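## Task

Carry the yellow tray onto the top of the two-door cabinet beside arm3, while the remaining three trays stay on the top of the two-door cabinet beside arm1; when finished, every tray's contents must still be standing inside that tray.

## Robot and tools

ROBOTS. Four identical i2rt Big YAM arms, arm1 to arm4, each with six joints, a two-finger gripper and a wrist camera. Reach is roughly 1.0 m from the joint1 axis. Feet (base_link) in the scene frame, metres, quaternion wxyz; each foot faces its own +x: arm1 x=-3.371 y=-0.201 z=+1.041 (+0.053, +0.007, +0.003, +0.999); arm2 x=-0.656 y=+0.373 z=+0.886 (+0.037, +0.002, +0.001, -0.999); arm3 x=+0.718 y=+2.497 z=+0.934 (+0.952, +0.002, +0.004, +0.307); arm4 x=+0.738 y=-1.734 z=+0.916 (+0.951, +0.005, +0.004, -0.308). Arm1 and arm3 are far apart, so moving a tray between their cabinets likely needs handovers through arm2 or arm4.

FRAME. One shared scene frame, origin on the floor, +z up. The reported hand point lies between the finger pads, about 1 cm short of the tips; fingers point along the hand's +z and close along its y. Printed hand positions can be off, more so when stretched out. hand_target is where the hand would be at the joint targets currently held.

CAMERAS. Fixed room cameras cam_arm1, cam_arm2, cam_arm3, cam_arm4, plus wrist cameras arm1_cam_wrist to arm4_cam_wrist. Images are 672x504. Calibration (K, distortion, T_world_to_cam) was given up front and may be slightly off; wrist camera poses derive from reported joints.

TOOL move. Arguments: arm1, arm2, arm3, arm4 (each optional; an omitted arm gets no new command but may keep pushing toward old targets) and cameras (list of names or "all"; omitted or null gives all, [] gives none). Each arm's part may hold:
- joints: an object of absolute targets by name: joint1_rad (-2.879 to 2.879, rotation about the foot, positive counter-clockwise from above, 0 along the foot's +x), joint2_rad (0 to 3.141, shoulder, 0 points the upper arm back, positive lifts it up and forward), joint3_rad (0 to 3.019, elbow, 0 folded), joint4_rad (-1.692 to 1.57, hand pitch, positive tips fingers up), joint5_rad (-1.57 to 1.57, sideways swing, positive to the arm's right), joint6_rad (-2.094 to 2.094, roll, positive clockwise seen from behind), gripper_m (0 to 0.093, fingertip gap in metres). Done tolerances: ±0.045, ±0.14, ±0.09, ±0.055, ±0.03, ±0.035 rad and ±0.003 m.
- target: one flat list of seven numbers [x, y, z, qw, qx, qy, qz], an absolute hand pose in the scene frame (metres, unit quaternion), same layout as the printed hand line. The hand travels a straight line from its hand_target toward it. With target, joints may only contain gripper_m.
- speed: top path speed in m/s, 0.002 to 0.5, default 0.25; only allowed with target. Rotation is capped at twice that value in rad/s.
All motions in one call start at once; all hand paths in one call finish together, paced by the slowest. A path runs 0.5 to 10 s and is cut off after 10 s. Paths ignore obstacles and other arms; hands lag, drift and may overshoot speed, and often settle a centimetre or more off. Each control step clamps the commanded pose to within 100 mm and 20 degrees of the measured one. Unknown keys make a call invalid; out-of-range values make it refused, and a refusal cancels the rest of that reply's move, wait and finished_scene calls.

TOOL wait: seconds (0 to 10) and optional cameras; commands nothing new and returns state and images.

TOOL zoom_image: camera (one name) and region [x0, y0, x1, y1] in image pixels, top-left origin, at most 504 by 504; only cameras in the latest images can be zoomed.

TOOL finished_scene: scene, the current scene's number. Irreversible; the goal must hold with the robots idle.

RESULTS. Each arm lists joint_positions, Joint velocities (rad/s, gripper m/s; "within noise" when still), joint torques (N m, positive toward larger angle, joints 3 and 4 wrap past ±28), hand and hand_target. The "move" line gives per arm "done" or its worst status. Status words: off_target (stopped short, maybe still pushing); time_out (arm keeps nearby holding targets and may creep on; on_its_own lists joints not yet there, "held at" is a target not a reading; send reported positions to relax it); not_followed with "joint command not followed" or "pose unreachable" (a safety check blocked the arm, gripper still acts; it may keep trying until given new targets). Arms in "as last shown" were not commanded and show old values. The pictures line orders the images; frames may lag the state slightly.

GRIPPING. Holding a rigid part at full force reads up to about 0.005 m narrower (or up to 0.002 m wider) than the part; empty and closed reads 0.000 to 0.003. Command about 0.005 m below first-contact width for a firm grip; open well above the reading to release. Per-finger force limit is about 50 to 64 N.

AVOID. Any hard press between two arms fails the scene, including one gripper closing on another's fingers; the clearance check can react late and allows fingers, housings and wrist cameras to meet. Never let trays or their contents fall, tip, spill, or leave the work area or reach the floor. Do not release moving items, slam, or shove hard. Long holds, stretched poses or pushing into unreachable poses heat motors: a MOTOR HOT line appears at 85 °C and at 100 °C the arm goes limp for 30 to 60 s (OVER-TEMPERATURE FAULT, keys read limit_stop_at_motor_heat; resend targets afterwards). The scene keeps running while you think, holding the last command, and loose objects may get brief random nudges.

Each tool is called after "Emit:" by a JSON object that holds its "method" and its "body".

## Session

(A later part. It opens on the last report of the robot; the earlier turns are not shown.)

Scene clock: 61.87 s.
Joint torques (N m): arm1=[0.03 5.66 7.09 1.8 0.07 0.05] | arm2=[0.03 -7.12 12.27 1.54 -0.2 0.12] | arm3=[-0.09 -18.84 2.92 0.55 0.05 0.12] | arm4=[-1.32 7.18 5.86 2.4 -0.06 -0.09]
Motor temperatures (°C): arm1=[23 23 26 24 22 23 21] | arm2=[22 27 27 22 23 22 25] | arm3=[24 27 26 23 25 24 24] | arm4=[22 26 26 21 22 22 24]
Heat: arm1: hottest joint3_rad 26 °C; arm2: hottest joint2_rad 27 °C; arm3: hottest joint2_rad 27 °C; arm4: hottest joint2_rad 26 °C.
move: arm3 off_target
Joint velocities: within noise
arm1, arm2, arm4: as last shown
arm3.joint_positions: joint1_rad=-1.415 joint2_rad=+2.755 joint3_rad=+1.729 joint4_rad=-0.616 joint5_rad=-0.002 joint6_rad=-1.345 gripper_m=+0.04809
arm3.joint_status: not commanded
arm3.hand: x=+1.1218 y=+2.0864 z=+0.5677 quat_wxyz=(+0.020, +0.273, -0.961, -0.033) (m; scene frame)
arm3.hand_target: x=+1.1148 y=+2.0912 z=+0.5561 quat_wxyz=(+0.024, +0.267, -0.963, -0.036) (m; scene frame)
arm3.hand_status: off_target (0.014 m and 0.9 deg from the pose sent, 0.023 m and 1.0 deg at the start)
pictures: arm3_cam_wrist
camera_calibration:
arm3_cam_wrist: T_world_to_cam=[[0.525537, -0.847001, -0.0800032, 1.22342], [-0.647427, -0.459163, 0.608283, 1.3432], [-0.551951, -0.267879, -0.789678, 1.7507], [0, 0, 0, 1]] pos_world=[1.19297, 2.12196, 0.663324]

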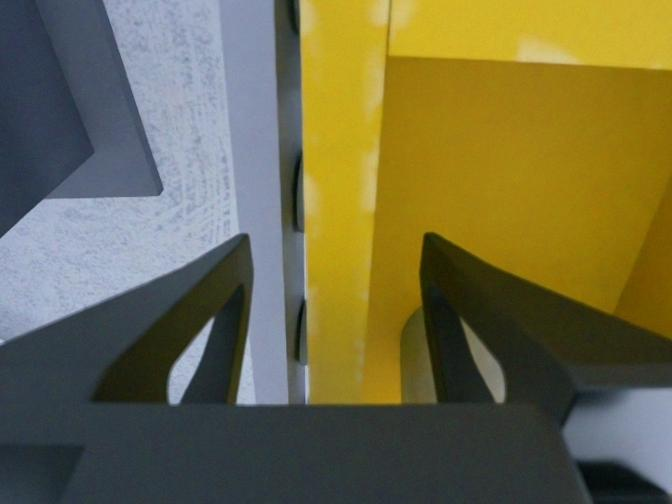

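Emit:
{"method": "move", "body": {"arm3": {"joints":{"gripper_m":0.002}}, "cameras": ["arm3_cam_wrist"]}}

Emit:
{"method": "move", "body": {"arm3": {"target":[1.115,2.091,0.66,-0.024,-0.267,0.964,0.036],"speed":0.1}, "cameras": ["arm3_cam_wrist","cam_arm3"]}}

Emit:
{"method": "zoom_image", "body": {"camera": "cam_arm3", "region": [240, 200, 400, 320]}}

Scene clock: 62.87 s.
Joint torques (N m): arm1=[0.03 5.42 7.17 1.81 0.07 0.08] | arm2=[0.03 -7 12.27 1.57 -0.21 0.12] | arm3=[-0.09 -18.26 3.15 0.38 -0.01 0.1] | arm4=[-2.26 8.18 5.86 2.56 -0.03 -0.09]
Motor temperatures (°C): arm1=[23 23 26 24 22 23 21] | arm2=[22 27 27 22 23 22 25] | arm3=[24 27 26 23 25 24 24] | arm4=[22 26 26 21 22 22 24]
Heat: arm1: hottest joint3_rad 26 °C; arm2: hottest joint2_rad 27 °C; arm3: hottest joint2_rad 27 °C; arm4: hottest joint2_rad 26 °C.
move: arm3 off_target
Joint velocities: within noise
arm1, arm2, arm4: as last shown
arm3.joint_positions: joint1_rad=-1.415 joint2_rad=+2.746 joint3_rad=+1.727 joint4_rad=-0.608 joint5_rad=+0.000 joint6_rad=-1.330 gripper_m=+0.01270
arm3.joint_status: gripper_m off_target (ended at +0.01272, target +0.00200)
arm3.hand: x=+1.1255 y=+2.0823 z=+0.5724 quat_wxyz=(+0.018, +0.266, -0.963, -0.026) (m; scene frame)
arm3.hand_target: x=+1.1155 y=+2.0904 z=+0.5561 quat_wxyz=(+0.023, +0.262, -0.964, -0.034) (m; scene frame)
arm3.hand_status: not commanded
pictures: arm3_cam_wrist
camera_calibration:
arm3_cam_wrist: T_world_to_cam=[[0.513318, -0.855774, -0.0644702, 1.24153], [-0.659701, -0.441524, 0.608154, 1.31805], [-0.548907, -0.269645, -0.791197, 1.75652], [0, 0, 0, 1]] pos_world=[1.19639, 2.11805, 0.668221]

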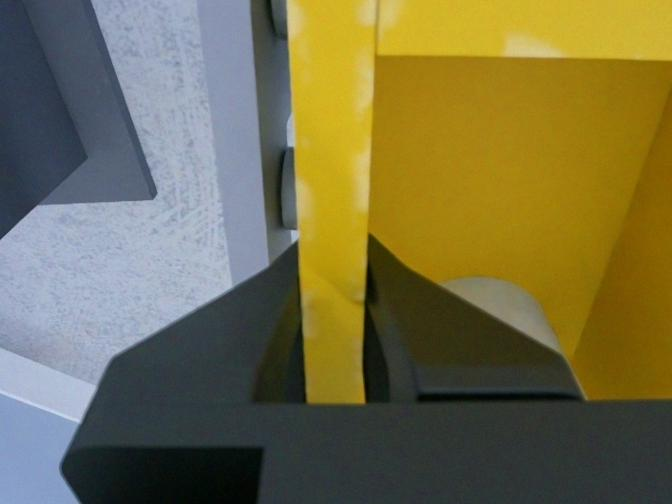

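Scene clock: 64.63 s.
Joint torques (N m): arm1=[-0.32 5.6 7.01 1.78 0.06 0.07] | arm2=[0.15 -7 12.22 1.54 -0.2 0.11] | arm3=[0.15 -22.3 3.51 -0.69 0.12 -0.03] | arm4=[-1.85 7.88 5.83 2.39 0 -0.11]
Motor temperatures (°C): arm1=[23 23 26 24 22 23 21] | arm2=[22 27 27 22 23 22 25] | arm3=[24 28 26 23 25 24 24] | arm4=[22 26 26 21 22 22 24]
Heat: arm1: hottest joint3_rad 26 °C; arm2: hottest joint2_rad 27 °C; arm3: hottest joint2_rad 28 °C; arm4: hottest joint2_rad 26 °C.
move: arm3 off_target
Joint velocities: within noise
arm1, arm2, arm4: as last shown
arm3.joint_positions: joint1_rad=-1.416 joint2_rad=+2.574 joint3_rad=+1.567 joint4_rad=-0.674 joint5_rad=-0.012 joint6_rad=-1.338 gripper_m=+0.01257
arm3.joint_status: not commanded
arm3.hand: x=+1.1069 y=+2.1043 z=+0.6392 quat_wxyz=(+0.025, +0.269, -0.961, -0.053) (m; scene frame)
arm3.hand_target: x=+1.1153 y=+2.0932 z=+0.6597 quat_wxyz=(+0.021, +0.271, -0.961, -0.040) (m; scene frame)
arm3.hand_status: off_target (0.026 m and 2.0 deg from the pose sent, 0.089 m and 1.3 deg at the start)
pictures: arm3_cam_wrist, cam_arm3
camera_calibration:
arm3_cam_wrist: T_world_to_cam=[[0.515657, -0.848365, -0.119895, 1.29153], [-0.639493, -0.474217, 0.605117, 1.32321], [-0.570216, -0.235361, -0.787057, 1.75386], [0, 0, 0, 1]] pos_world=[1.18028, 2.13596, 0.734535]

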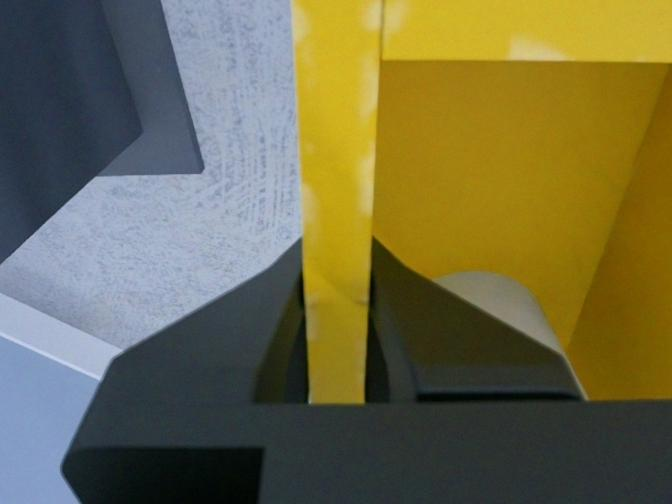

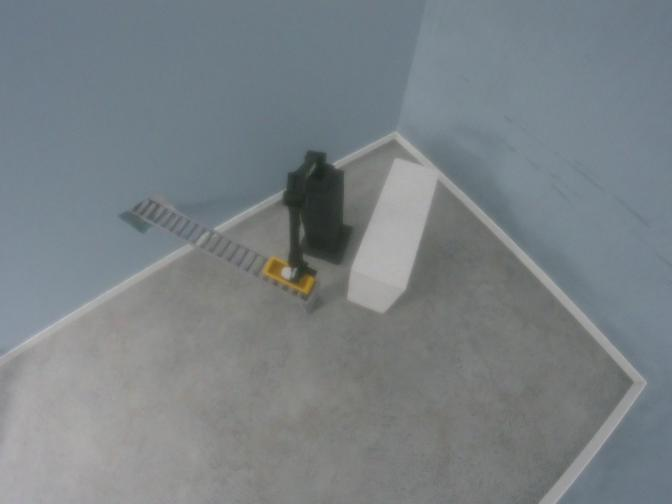

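Scaled by 3.150 from the camera's 672x504 image, which has a finer 960x720 frame.

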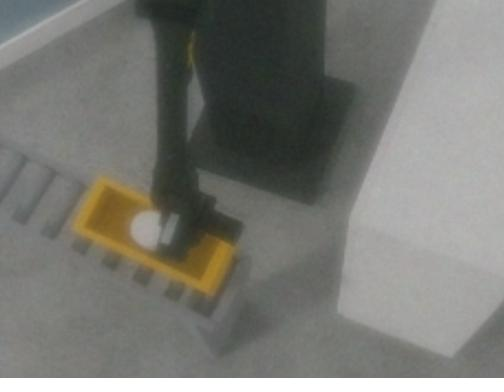

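Emit:
{"method": "move", "body": {"arm3": {"target":[1.115,2.085,0.95,-0.03,-0.267,0.964,0.05],"speed":0.17}, "cameras": ["cam_arm3"]}}

Emit:
{"method": "move", "body": {"arm3": {"target":[1.2,2.45,0.96,-0.03,-0.63,0.777,0.05],"speed":0.2}, "cameras": ["cam_arm3"]}}

Emit:
{"method": "move", "body": {"arm3": {"target":[1.093,2.851,0.96,-0.02,-0.879,0.477,0.04],"speed":0.2}, "cameras": ["cam_arm3","arm3_cam_wrist"]}}

Emit:
{"method": "zoom_image", "body": {"camera": "cam_arm3", "region": [280, 120, 480, 320]}}

Scene clock: 67.90 s.
Joint torques (N m): arm1=[-0.32 5.3 7.05 1.85 0.06 0.06] | arm2=[0.03 -7.06 12.29 1.57 -0.22 0.12] | arm3=[-1.08 -20.84 9.83 -1.01 0.44 -0.02] | arm4=[-0.73 7.06 5.81 2.32 -0.07 -0.07]
Motor temperatures (°C): arm1=[23 23 27 24 22 23 21] | arm2=[22 27 28 22 23 22 25] | arm3=[24 28 26 23 25 24 24] | arm4=[22 26 26 21 22 22 24]
Heat: arm1: hottest joint3_rad 27 °C; arm2: hottest joint3_rad 28 °C; arm3: hottest joint2_rad 28 °C; arm4: hottest joint2_rad 26 °C.
move: arm3 off_target
Joint velocities: within noise
arm1.joint_positions: joint1_rad=-0.855 joint2_rad=+0.457 joint3_rad=+1.516 joint4_rad=-1.482 joint5_rad=+0.160 joint6_rad=+0.364 gripper_m=+0.09396
arm1.joint_status: not commanded
arm1.hand: x=-3.4087 y=-0.0829 z=+1.6331 quat_wxyz=(-0.218, +0.630, -0.552, -0.501) (m; scene frame)
arm1.hand_target: x=-3.4059 y=-0.0869 z=+1.6395 quat_wxyz=(-0.220, +0.625, -0.549, -0.509) (m; scene frame)
arm1.hand_status: not commanded
arm2.joint_positions: joint1_rad=-1.197 joint2_rad=+0.992 joint3_rad=+1.158 joint4_rad=-0.708 joint5_rad=-0.019 joint6_rad=-1.690 gripper_m=+0.03991
arm2.joint_status: not commanded
arm2.hand: x=-0.8588 y=+0.7845 z=+1.3072 quat_wxyz=(+0.485, -0.834, -0.249, +0.087) (m; scene frame)
arm2.hand_target: x=-0.8628 y=+0.7842 z=+1.3107 quat_wxyz=(+0.482, -0.834, -0.253, +0.089) (m; scene frame)
arm2.hand_status: not commanded
arm3.joint_positions: joint1_rad=-1.416 joint2_rad=+2.079 joint3_rad=+1.524 joint4_rad=-1.188 joint5_rad=-0.012 joint6_rad=-1.341 gripper_m=+0.01257
arm3.joint_status: not commanded
arm3.hand: x=+1.1045 y=+2.1088 z=+0.9146 quat_wxyz=(+0.040, +0.270, -0.959, -0.080) (m; scene frame)
arm3.hand_target: x=+1.1154 y=+2.0846 z=+0.9503 quat_wxyz=(+0.028, +0.267, -0.962, -0.045) (m; scene frame)
arm3.hand_status: off_target (0.044 m and 3.7 deg from the pose sent, 0.311 m and 0.7 deg at the start)
arm4.joint_positions: joint1_rad=+0.860 joint2_rad=+0.370 joint3_rad=+1.622 joint4_rad=-1.329 joint5_rad=-0.136 joint6_rad=-0.547 gripper_m=+0.09396
arm4.joint_status: not commanded
arm4.hand: x=+0.7918 y=-1.7066 z=+1.5908 quat_wxyz=(-0.677, +0.318, -0.661, +0.052) (m; scene frame)
arm4.hand_target: x=+0.7854 y=-1.7082 z=+1.5954 quat_wxyz=(-0.684, +0.316, -0.656, +0.053) (m; scene frame)
arm4.hand_status: not commanded
pictures: cam_arm3

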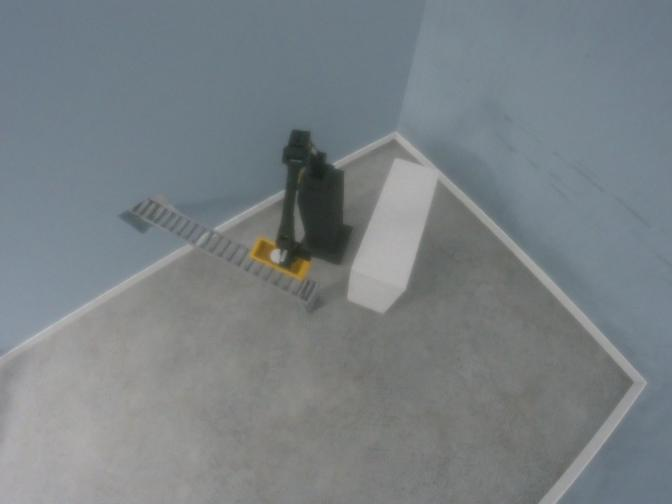

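Scene clock: 70.57 s.
Joint torques (N m): arm1=[-0.21 5.13 7.04 1.73 0.09 0.07] | arm2=[0.03 -7.24 12.33 1.51 -0.2 0.14] | arm3=[0.32 -17.79 7.32 -0.21 0.11 -0.01] | arm4=[-1.67 7.47 6 2.43 -0.05 -0.06]
Motor temperatures (°C): arm1=[23 23 27 24 22 23 21] | arm2=[22 27 28 22 23 22 25] | arm3=[24 28 26 23 25 24 25] | arm4=[22 26 26 21 22 22 24]
Heat: arm1: hottest joint3_rad 27 °C; arm2: hottest joint3_rad 28 °C; arm3: hottest joint2_rad 28 °C; arm4: hottest joint2_rad 26 °C.
move: arm3 off_target
Joint velocities: within noise
arm1, arm2, arm4: as last shown
arm3.joint_positions: joint1_rad=-0.730 joint2_rad=+1.866 joint3_rad=+1.245 joint4_rad=-1.119 joint5_rad=-0.037 joint6_rad=-1.466 gripper_m=+0.01257
arm3.joint_status: not commanded
arm3.hand: x=+1.1825 y=+2.4543 z=+0.9380 quat_wxyz=(+0.050, +0.626, -0.775, -0.076) (m; scene frame)
arm3.hand_target: x=+1.1991 y=+2.4510 z=+0.9601 quat_wxyz=(+0.029, +0.628, -0.776, -0.052) (m; scene frame)
arm3.hand_status: off_target (0.028 m and 3.8 deg from the pose sent, 0.357 m and 46.7 deg at the start)
pictures: cam_arm3

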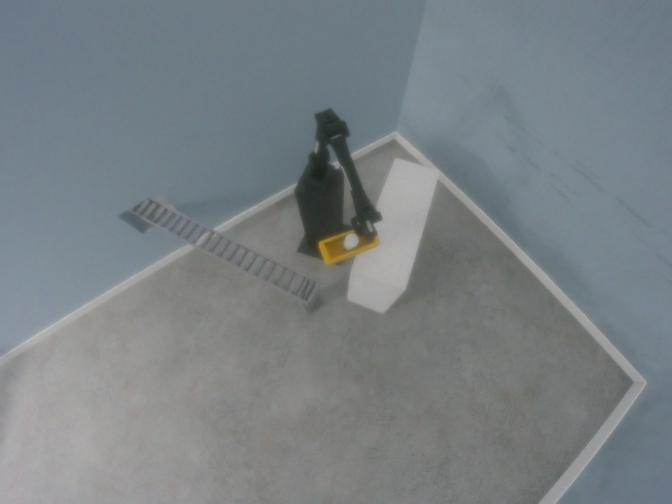

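Scene clock: 73.60 s.
Joint torques (N m): arm1=[-0.26 5.3 7.06 1.81 0.05 0.06] | arm2=[-0.15 -7.18 12.26 1.55 -0.21 0.14] | arm3=[0.32 -16.62 9.89 -0.7 0.12 0.13] | arm4=[-1.44 7.59 5.89 2.59 -0.01 -0.09]
Motor temperatures (°C): arm1=[23 23 27 24 22 23 21] | arm2=[22 27 28 22 23 22 25] | arm3=[24 29 27 23 25 24 25] | arm4=[22 26 26 21 22 22 24]
Heat: arm1: hottest joint3_rad 27 °C; arm2: hottest joint3_rad 28 °C; arm3: hottest joint2_rad 29 °C; arm4: hottest joint2_rad 26 °C.
move: arm3 off_target
Joint velocities: within noise
arm1, arm2, arm4: as last shown
arm3.joint_positions: joint1_rad=+0.116 joint2_rad=+1.887 joint3_rad=+1.276 joint4_rad=-1.079 joint5_rad=-0.068 joint6_rad=-1.422 gripper_m=+0.01257
arm3.joint_status: not commanded
arm3.hand: x=+1.0708 y=+2.8347 z=+0.9374 quat_wxyz=(+0.046, +0.879, -0.471, -0.056) (m; scene frame)
arm3.hand_target: x=+1.0908 y=+2.8505 z=+0.9608 quat_wxyz=(+0.020, +0.878, -0.476, -0.043) (m; scene frame)
arm3.hand_status: off_target (0.036 m and 3.6 deg from the pose sent, 0.407 m and 45.4 deg at the start)
pictures: arm3_cam_wrist, cam_arm3
camera_calibration:
arm3_cam_wrist: T_world_to_cam=[[0.820852, 0.554142, -0.138308, -2.31968], [0.530842, -0.650875, 0.542742, 0.772052], [0.210735, -0.518931, -0.828433, 2.14617], [0, 0, 0, 1]] pos_world=[1.04201, 2.90166, 1.0381]

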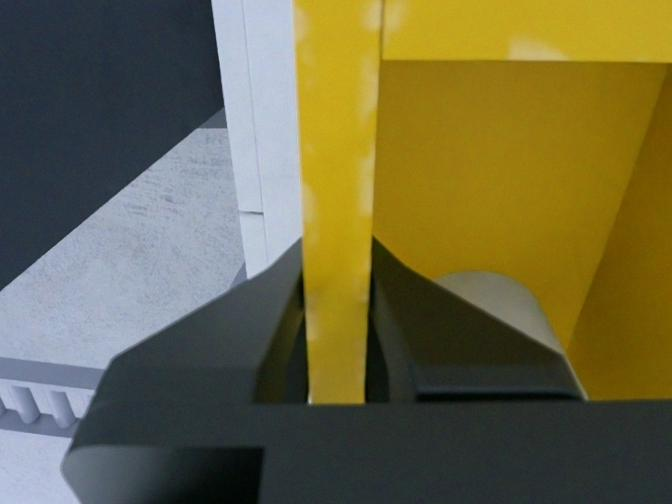

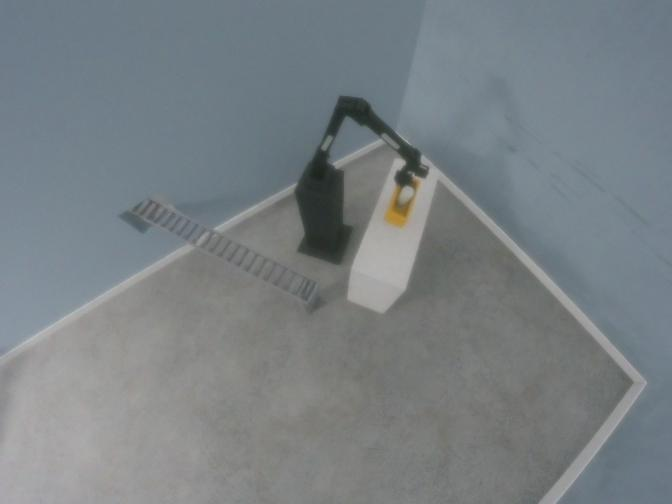

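Scaled by 2.520 from the camera's 672x504 image, which has a finer 960x720 frame.

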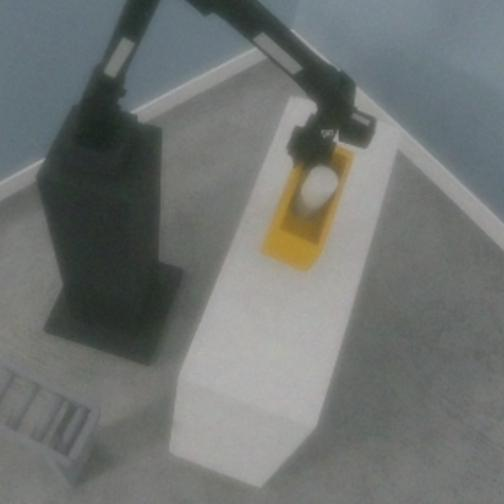

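Emit:
{"method": "move", "body": {"arm3": {"target":[1.11,2.862,0.85,0.02,-0.879,0.477,-0.018],"speed":0.12}, "cameras": ["cam_arm3","arm3_cam_wrist"]}}

Emit:
{"method": "zoom_image", "body": {"camera": "cam_arm3", "region": [340, 120, 460, 240]}}

Scene clock: 75.57 s.
Joint torques (N m): arm1=[0.09 5.36 7.19 1.8 0.05 0.07] | arm2=[-0.09 -7.12 12.3 1.57 -0.2 0.13] | arm3=[1.79 -17.9 5.39 0.77 0.53 0.13] | arm4=[-1.67 7.36 5.7 2.55 -0.03 -0.1]
Motor temperatures (°C): arm1=[23 23 27 24 22 23 21] | arm2=[22 27 28 22 23 22 25] | arm3=[24 29 27 23 25 24 25] | arm4=[22 26 26 21 22 22 24]
Heat: arm1: hottest joint3_rad 27 °C; arm2: hottest joint3_rad 28 °C; arm3: hottest joint2_rad 29 °C; arm4: hottest joint2_rad 26 °C.
move: arm3 off_target
Joint velocities: within noise
arm1, arm2, arm4: as last shown
arm3.joint_positions: joint1_rad=+0.119 joint2_rad=+2.058 joint3_rad=+1.238 joint4_rad=-0.754 joint5_rad=+0.014 joint6_rad=-1.400 gripper_m=+0.01256
arm3.joint_status: not commanded
arm3.hand: x=+1.1015 y=+2.8468 z=+0.8392 quat_wxyz=(+0.005, +0.878, -0.478, +0.002) (m; scene frame)
arm3.hand_target: x=+1.1081 y=+2.8604 z=+0.8504 quat_wxyz=(-0.015, +0.879, -0.476, +0.016) (m; scene frame)
arm3.hand_status: off_target (0.020 m and 3.4 deg from the pose sent, 0.100 m and 11.4 deg at the start)
pictures: arm3_cam_wrist, cam_arm3
camera_calibration:
arm3_cam_wrist: T_world_to_cam=[[0.839024, 0.543984, -0.0109691, -2.46318], [0.440749, -0.667702, 0.599929, 0.916091], [0.319027, -0.508189, -0.799978, 1.89096], [0, 0, 0, 1]] pos_world=[1.05963, 2.91257, 0.936117]

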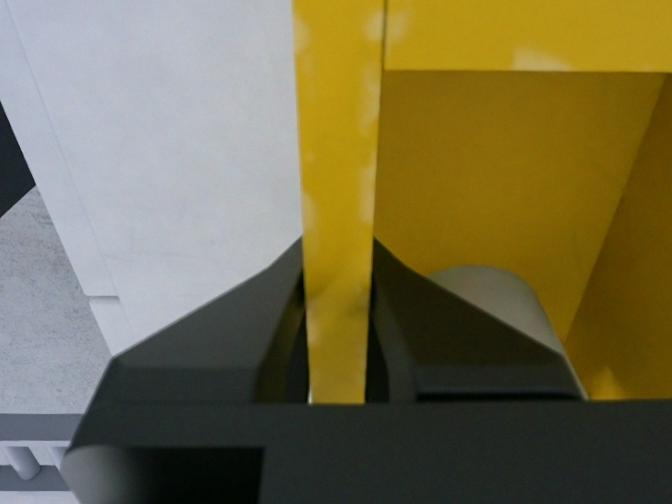

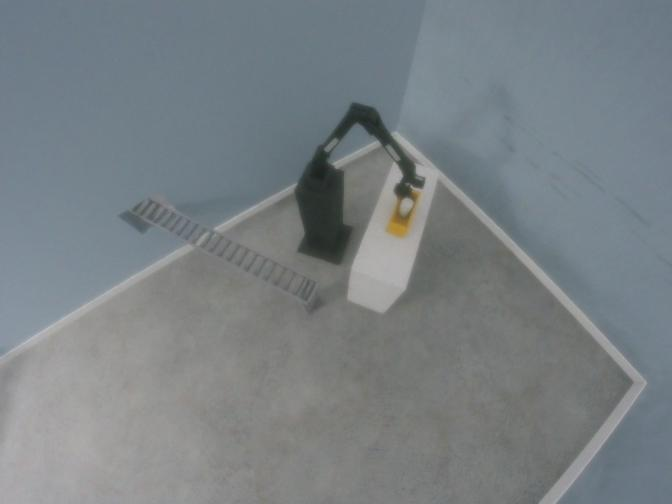

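Scaled by 4.200 from the camera's 672x504 image, which has a finer 960x720 frame.

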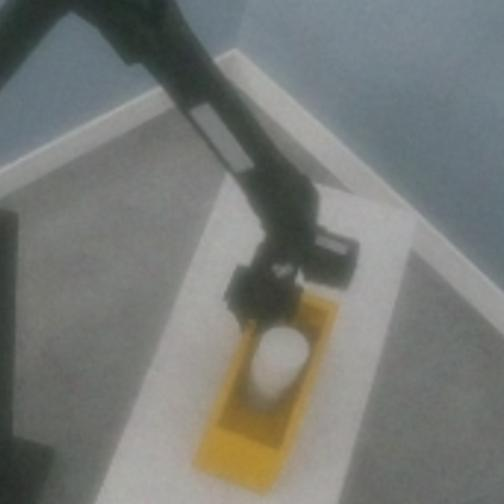

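Within the cabinet. Keep lowering until it carries the load.

Emit:
{"method": "move", "body": {"arm3": {"target":[1.108,2.86,0.81,0.015,-0.879,0.477,-0.014],"speed":0.07}, "cameras": []}}

Emit:
{"method": "move", "body": {"arm3": {"target":[1.107,2.858,0.792,0.015,-0.879,0.477,-0.014],"speed":0.05}, "cameras": ["cam_arm3","arm3_cam_wrist"]}}

Emit:
{"method": "zoom_image", "body": {"camera": "cam_arm3", "region": [340, 120, 460, 240]}}

Scene clock: 76.87 s.
Joint torques (N m): arm1=[-0.32 5.71 7.04 1.85 0.07 0.08] | arm2=[0.03 -6.95 12.31 1.55 -0.21 0.13] | arm3=[1.67 -13.45 4.94 1.95 0.34 0.1] | arm4=[-2.14 7.24 5.85 2.43 0 -0.11]
Motor temperatures (°C): arm1=[23 23 27 24 22 23 21] | arm2=[22 27 28 22 23 22 25] | arm3=[24 29 27 23 25 24 25] | arm4=[22 26 26 21 22 22 24]
Heat: arm1: hottest joint3_rad 27 °C; arm2: hottest joint3_rad 28 °C; arm3: hottest joint2_rad 29 °C; arm4: hottest joint2_rad 26 °C.
move: arm3 off_target
Joint velocities: within noise
arm1, arm2, arm4: as last shown
arm3.joint_positions: joint1_rad=+0.119 joint2_rad=+2.071 joint3_rad=+1.238 joint4_rad=-0.705 joint5_rad=+0.014 joint6_rad=-1.388 gripper_m=+0.01256
arm3.joint_status: not commanded
arm3.hand: x=+1.1081 y=+2.8529 z=+0.8324 quat_wxyz=(-0.012, +0.875, -0.484, +0.008) (m; scene frame)
arm3.hand_target: x=+1.1072 y=+2.8590 z=+0.8108 quat_wxyz=(-0.015, +0.877, -0.481, +0.014) (m; scene frame)
arm3.hand_status: off_target (0.024 m and 1.2 deg from the pose sent, 0.033 m and 2.6 deg at the start)
pictures: none
No camera images: "cameras" was empty.

Scene clock: 77.83 s.
Joint torques (N m): arm1=[-0.21 5.36 7.04 1.76 0.07 0.06] | arm2=[0.09 -6.95 12.31 1.58 -0.21 0.13] | arm3=[1.49 -11.34 4.36 3.12 0.33 -0.01] | arm4=[-1.61 7.88 5.93 2.59 -0.05 -0.11]
Motor temperatures (°C): arm1=[23 23 27 24 22 23 21] | arm2=[22 27 28 22 23 22 25] | arm3=[24 29 27 23 25 24 25] | arm4=[22 26 26 21 22 22 24]
Heat: arm1: hottest joint3_rad 27 °C; arm2: hottest joint3_rad 28 °C; arm3: hottest joint2_rad 29 °C; arm4: hottest joint2_rad 26 °C.
move: arm3 off_target
Joint velocities: within noise
arm1, arm2, arm4: as last shown
arm3.joint_positions: joint1_rad=+0.119 joint2_rad=+2.071 joint3_rad=+1.235 joint4_rad=-0.698 joint5_rad=+0.014 joint6_rad=-1.388 gripper_m=+0.01255
arm3.joint_status: not commanded
arm3.hand: x=+1.1080 y=+2.8529 z=+0.8317 quat_wxyz=(-0.014, +0.875, -0.484, +0.008) (m; scene frame)
arm3.hand_target: x=+1.1049 y=+2.8558 z=+0.7948 quat_wxyz=(-0.014, +0.879, -0.477, +0.014) (m; scene frame)
arm3.hand_status: off_target (0.040 m and 1.1 deg from the pose sent, 0.041 m and 1.2 deg at the start)
pictures: arm3_cam_wrist, cam_arm3
camera_calibration:
arm3_cam_wrist: T_world_to_cam=[[0.84555, 0.533216, 0.0269291, -2.47998], [0.415384, -0.688708, 0.594254, 1.01457], [0.335412, -0.491286, -0.803826, 1.82271], [0, 0, 0, 1]] pos_world=[1.06415, 2.91658, 0.929014]

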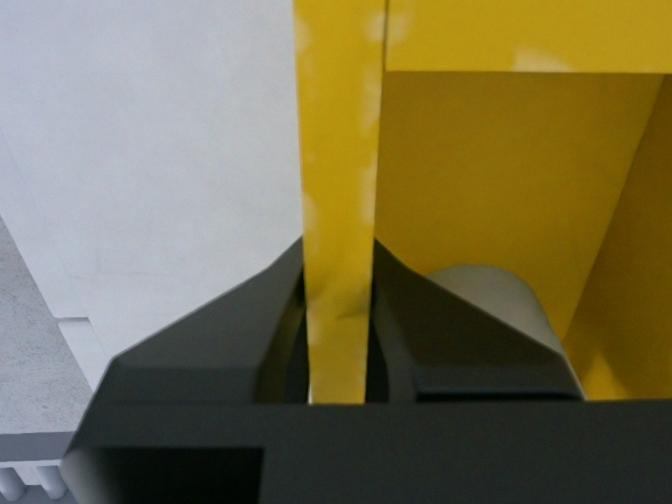

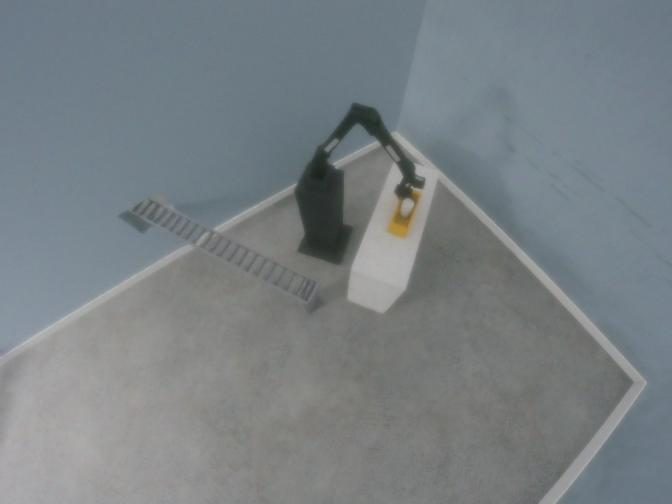

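Scaled by 4.200 from the camera's 672x504 image, which has a finer 960x720 frame.

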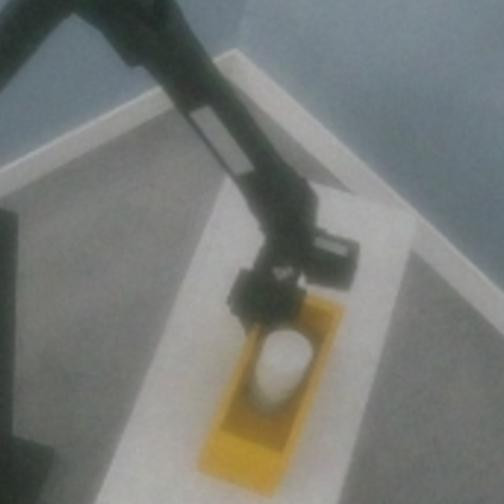

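Emit:
{"method": "move", "body": {"arm3": {"target":[1.107,2.858,0.818,0.015,-0.879,0.477,-0.014],"speed":0.08}, "cameras": []}}

Emit:
{"method": "move", "body": {"arm3": {"joints":{"gripper_m":0.026}}, "cameras": ["arm3_cam_wrist"]}}

Emit:
{"method": "move", "body": {"arm3": {"joints":{"gripper_m":0.038}}, "cameras": ["arm3_cam_wrist"]}}

Scene clock: 79.07 s.
Joint torques (N m): arm1=[-0.32 5.42 7.08 1.69 0.04 0.06] | arm2=[0.09 -7.24 12.25 1.58 -0.22 0.11] | arm3=[1.49 -14.62 4.85 1.25 0.33 0] | arm4=[-2.2 7.59 5.63 2.52 -0.09 -0.1]
Motor temperatures (°C): arm1=[23 23 27 24 22 23 21] | arm2=[22 27 29 22 23 22 25] | arm3=[24 29 27 23 25 24 25] | arm4=[22 26 26 21 22 22 24]
Heat: arm1: hottest joint3_rad 27 °C; arm2: hottest joint3_rad 29 °C; arm3: hottest joint2_rad 29 °C; arm4: hottest joint2_rad 26 °C.
move: arm3 off_target
Joint velocities: within noise
arm1, arm2, arm4: as last shown
arm3.joint_positions: joint1_rad=+0.119 joint2_rad=+2.070 joint3_rad=+1.235 joint4_rad=-0.698 joint5_rad=+0.014 joint6_rad=-1.388 gripper_m=+0.01255
arm3.joint_status: not commanded
arm3.hand: x=+1.1079 y=+2.8528 z=+0.8322 quat_wxyz=(-0.014, +0.875, -0.484, +0.008) (m; scene frame)
arm3.hand_target: x=+1.1065 y=+2.8575 z=+0.8183 quat_wxyz=(-0.014, +0.879, -0.477, +0.014) (m; scene frame)
arm3.hand_status: off_target (0.015 m and 1.1 deg from the pose sent, 0.015 m and 1.1 deg at the start)
pictures: none
No camera images: "cameras" was empty.

Scene clock: 79.77 s.
Joint torques (N m): arm1=[-0.15 5.71 7.09 1.85 0.06 0.08] | arm2=[0.03 -7.18 12.26 1.48 -0.22 0.12] | arm3=[1.55 -15.91 4.74 0.69 0.13 0] | arm4=[-1.44 7.94 5.91 2.37 -0.06 -0.05]
Motor temperatures (°C): arm1=[23 23 27 24 22 23 21] | arm2=[22 27 29 22 23 22 25] | arm3=[24 29 27 23 25 24 25] | arm4=[22 26 26 21 22 22 24]
Heat: arm1: hottest joint3_rad 27 °C; arm2: hottest joint3_rad 29 °C; arm3: hottest joint2_rad 29 °C; arm4: hottest joint2_rad 26 °C.
move: arm3 done
Joint velocities: within noise
arm1, arm2, arm4: as last shown
arm3.joint_positions: joint1_rad=+0.119 joint2_rad=+2.086 joint3_rad=+1.235 joint4_rad=-0.683 joint5_rad=+0.028 joint6_rad=-1.388 gripper_m=+0.02591
arm3.joint_status: all done
arm3.hand: x=+1.1094 y=+2.8510 z=+0.8241 quat_wxyz=(-0.011, +0.875, -0.484, +0.015) (m; scene frame)
arm3.hand_target: x=+1.1077 y=+2.8565 z=+0.8184 quat_wxyz=(-0.013, +0.879, -0.477, +0.018) (m; scene frame)
arm3.hand_status: not commanded
pictures: arm3_cam_wrist
camera_calibration:
arm3_cam_wrist: T_world_to_cam=[[0.845553, 0.533098, 0.0291054, -2.48149], [0.409596, -0.682701, 0.605104, 0.997553], [0.34245, -0.499726, -0.795614, 1.82475], [0, 0, 0, 1]] pos_world=[1.06475, 2.91578, 0.920402]

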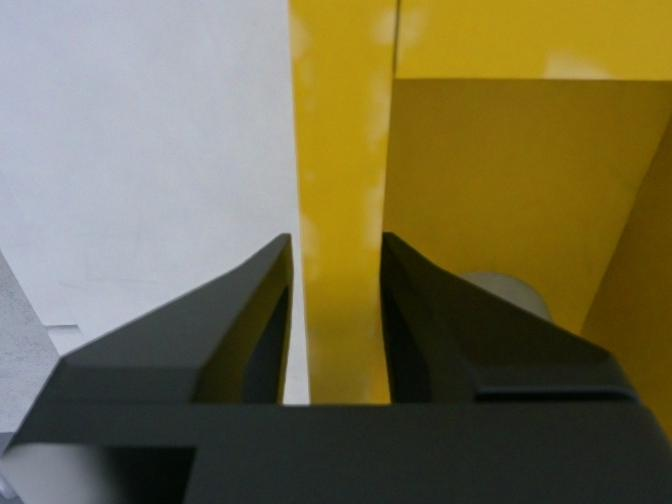

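Scene clock: 80.27 s.
Joint torques (N m): arm1=[-0.15 5.83 7.1 1.76 0.07 0.07] | arm2=[-0.03 -6.95 12.29 1.57 -0.21 0.12] | arm3=[1.55 -15.91 4.74 0.69 0.13 0] | arm4=[-1.44 7.53 5.81 2.52 -0.09 -0.08]
Motor temperatures (°C): arm1=[23 23 27 24 22 23 21] | arm2=[22 27 29 22 23 22 25] | arm3=[24 29 27 23 25 24 25] | arm4=[22 26 26 21 22 22 24]
Heat: arm1: hottest joint3_rad 27 °C; arm2: hottest joint3_rad 29 °C; arm3: hottest joint2_rad 29 °C; arm4: hottest joint2_rad 26 °C.
move: arm3 done
Joint velocities: within noise
arm1.joint_positions: joint1_rad=-0.855 joint2_rad=+0.457 joint3_rad=+1.516 joint4_rad=-1.482 joint5_rad=+0.160 joint6_rad=+0.364 gripper_m=+0.09396
arm1.joint_status: not commanded
arm1.hand: x=-3.4087 y=-0.0829 z=+1.6331 quat_wxyz=(-0.218, +0.630, -0.552, -0.501) (m; scene frame)
arm1.hand_target: x=-3.4059 y=-0.0869 z=+1.6395 quat_wxyz=(-0.220, +0.625, -0.549, -0.509) (m; scene frame)
arm1.hand_status: not commanded
arm2.joint_positions: joint1_rad=-1.197 joint2_rad=+0.992 joint3_rad=+1.158 joint4_rad=-0.708 joint5_rad=-0.019 joint6_rad=-1.690 gripper_m=+0.03991
arm2.joint_status: not commanded
arm2.hand: x=-0.8588 y=+0.7845 z=+1.3072 quat_wxyz=(+0.485, -0.834, -0.249, +0.087) (m; scene frame)
arm2.hand_target: x=-0.8628 y=+0.7842 z=+1.3107 quat_wxyz=(+0.482, -0.834, -0.253, +0.089) (m; scene frame)
arm2.hand_status: not commanded
arm3.joint_positions: joint1_rad=+0.119 joint2_rad=+2.086 joint3_rad=+1.235 joint4_rad=-0.683 joint5_rad=+0.028 joint6_rad=-1.388 gripper_m=+0.03782
arm3.joint_status: all done
arm3.hand: x=+1.1094 y=+2.8510 z=+0.8241 quat_wxyz=(-0.011, +0.875, -0.484, +0.015) (m; scene frame)
arm3.hand_target: x=+1.1077 y=+2.8565 z=+0.8184 quat_wxyz=(-0.013, +0.879, -0.477, +0.018) (m; scene frame)
arm3.hand_status: not commanded
arm4.joint_positions: joint1_rad=+0.860 joint2_rad=+0.370 joint3_rad=+1.622 joint4_rad=-1.329 joint5_rad=-0.136 joint6_rad=-0.547 gripper_m=+0.09396
arm4.joint_status: not commanded
arm4.hand: x=+0.7918 y=-1.7066 z=+1.5908 quat_wxyz=(-0.677, +0.318, -0.661, +0.052) (m; scene frame)
arm4.hand_target: x=+0.7854 y=-1.7082 z=+1.5954 quat_wxyz=(-0.684, +0.316, -0.656, +0.053) (m; scene frame)
arm4.hand_status: not commanded
pictures: arm3_cam_wrist
camera_calibration:
arm3_cam_wrist: T_world_to_cam=[[0.845553, 0.533098, 0.0291054, -2.48149], [0.409596, -0.682701, 0.605104, 0.997553], [0.34245, -0.499726, -0.795614, 1.82475], [0, 0, 0, 1]] pos_world=[1.06475, 2.91578, 0.920402]

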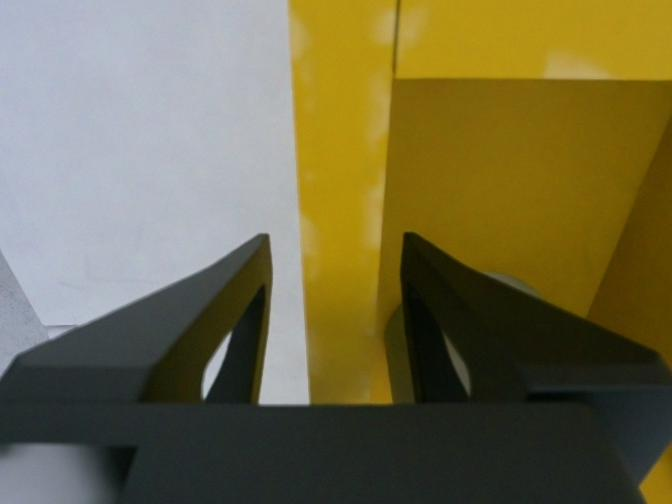

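Emit:
{"method": "move", "body": {"arm3": {"target":[1.108,2.856,1.02,0.013,-0.879,0.477,-0.018],"speed":0.2}, "cameras": ["cam_arm3","arm3_cam_wrist","cam_arm1"]}}

Emit:
{"method": "zoom_image", "body": {"camera": "cam_arm3", "region": [340, 120, 460, 300]}}

Emit:
{"method": "zoom_image", "body": {"camera": "cam_arm1", "region": [250, 150, 400, 260]}}

Scene clock: 82.27 s.
Joint torques (N m): arm1=[0.03 5.54 7.1 1.8 0.05 0.05] | arm2=[-0.03 -7.24 12.25 1.58 -0.22 0.11] | arm3=[1.61 -14.97 9.36 -0.47 0.14 0.01] | arm4=[-1.32 7.82 5.91 2.58 -0.02 -0.05]
Motor temperatures (°C): arm1=[23 23 27 24 22 23 21] | arm2=[22 26 29 22 23 22 25] | arm3=[24 29 27 23 25 24 25] | arm4=[22 26 26 21 22 22 24]
Heat: arm1: hottest joint3_rad 27 °C; arm2: hottest joint3_rad 29 °C; arm3: hottest joint2_rad 29 °C; arm4: hottest joint2_rad 26 °C.
move: arm3 off_target
Joint velocities: within noise
arm1, arm2, arm4: as last shown
arm3.joint_positions: joint1_rad=+0.119 joint2_rad=+1.777 joint3_rad=+1.335 joint4_rad=-1.107 joint5_rad=+0.028 joint6_rad=-1.388 gripper_m=+0.03790
arm3.joint_status: not commanded
arm3.hand: x=+1.1027 y=+2.8431 z=+1.0088 quat_wxyz=(-0.005, +0.875, -0.484, +0.012) (m; scene frame)
arm3.hand_target: x=+1.1076 y=+2.8557 z=+1.0200 quat_wxyz=(-0.013, +0.879, -0.477, +0.018) (m; scene frame)
arm3.hand_status: off_target (0.018 m and 1.4 deg from the pose sent, 0.196 m and 1.0 deg at the start)
pictures: arm3_cam_wrist, cam_arm1, cam_arm3
camera_calibration:
arm3_cam_wrist: T_world_to_cam=[[0.845694, 0.533438, 0.0156457, -2.46449], [0.415808, -0.677018, 0.607248, 0.857967], [0.334522, -0.507041, -0.794358, 1.9984], [0, 0, 0, 1]] pos_world=[1.05895, 2.90878, 1.105]

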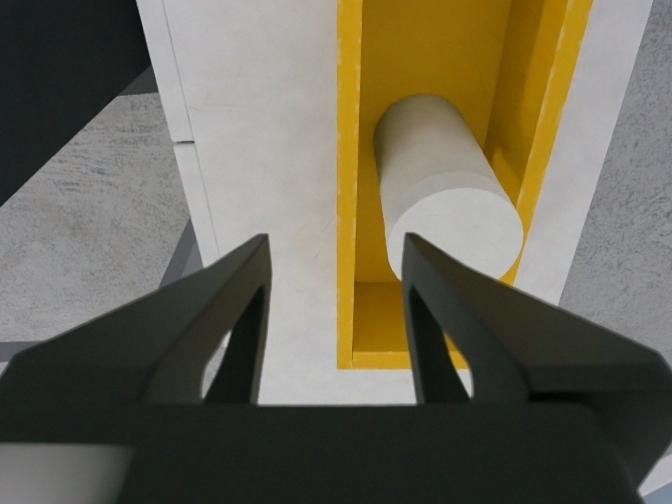

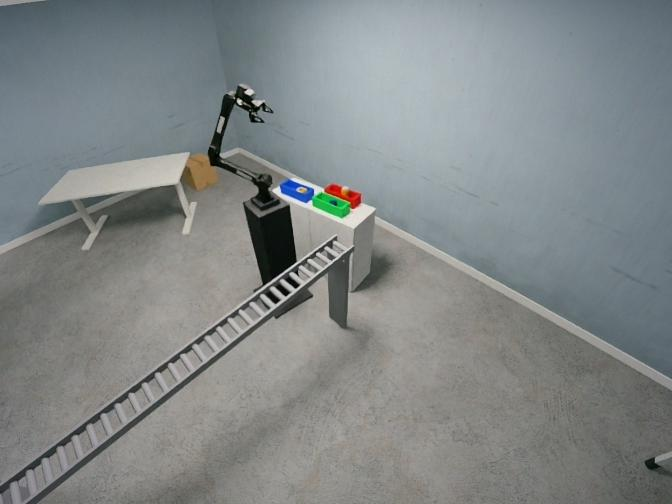

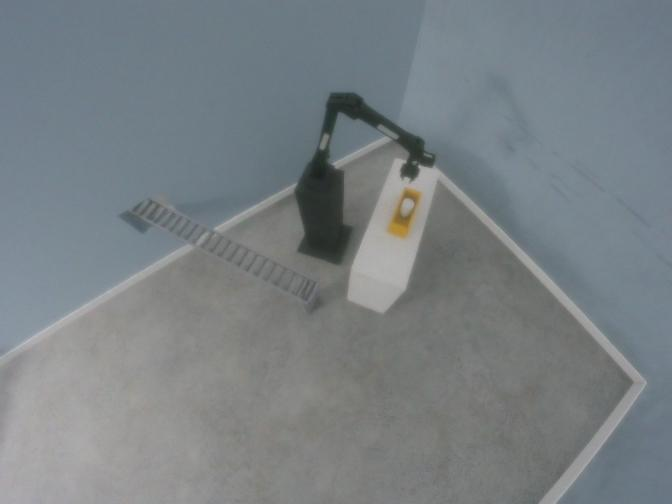

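Scaled by 2.800 from the camera's 672x504 image, which has a finer 960x720 frame.

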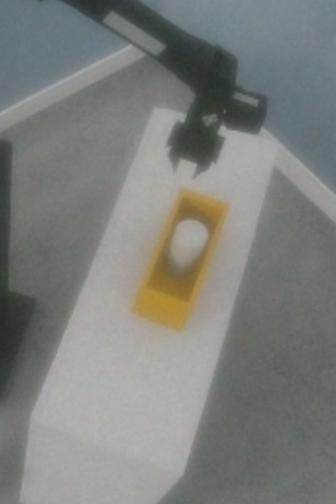

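Scaled by 3.360 from the camera's 672x504 image, which has a finer 960x720 frame.

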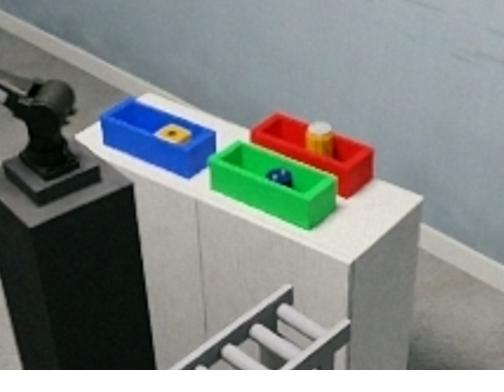

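Emit:
{"method": "finished_scene", "body": {"scene": 2}}

The scene is finished: the task was done.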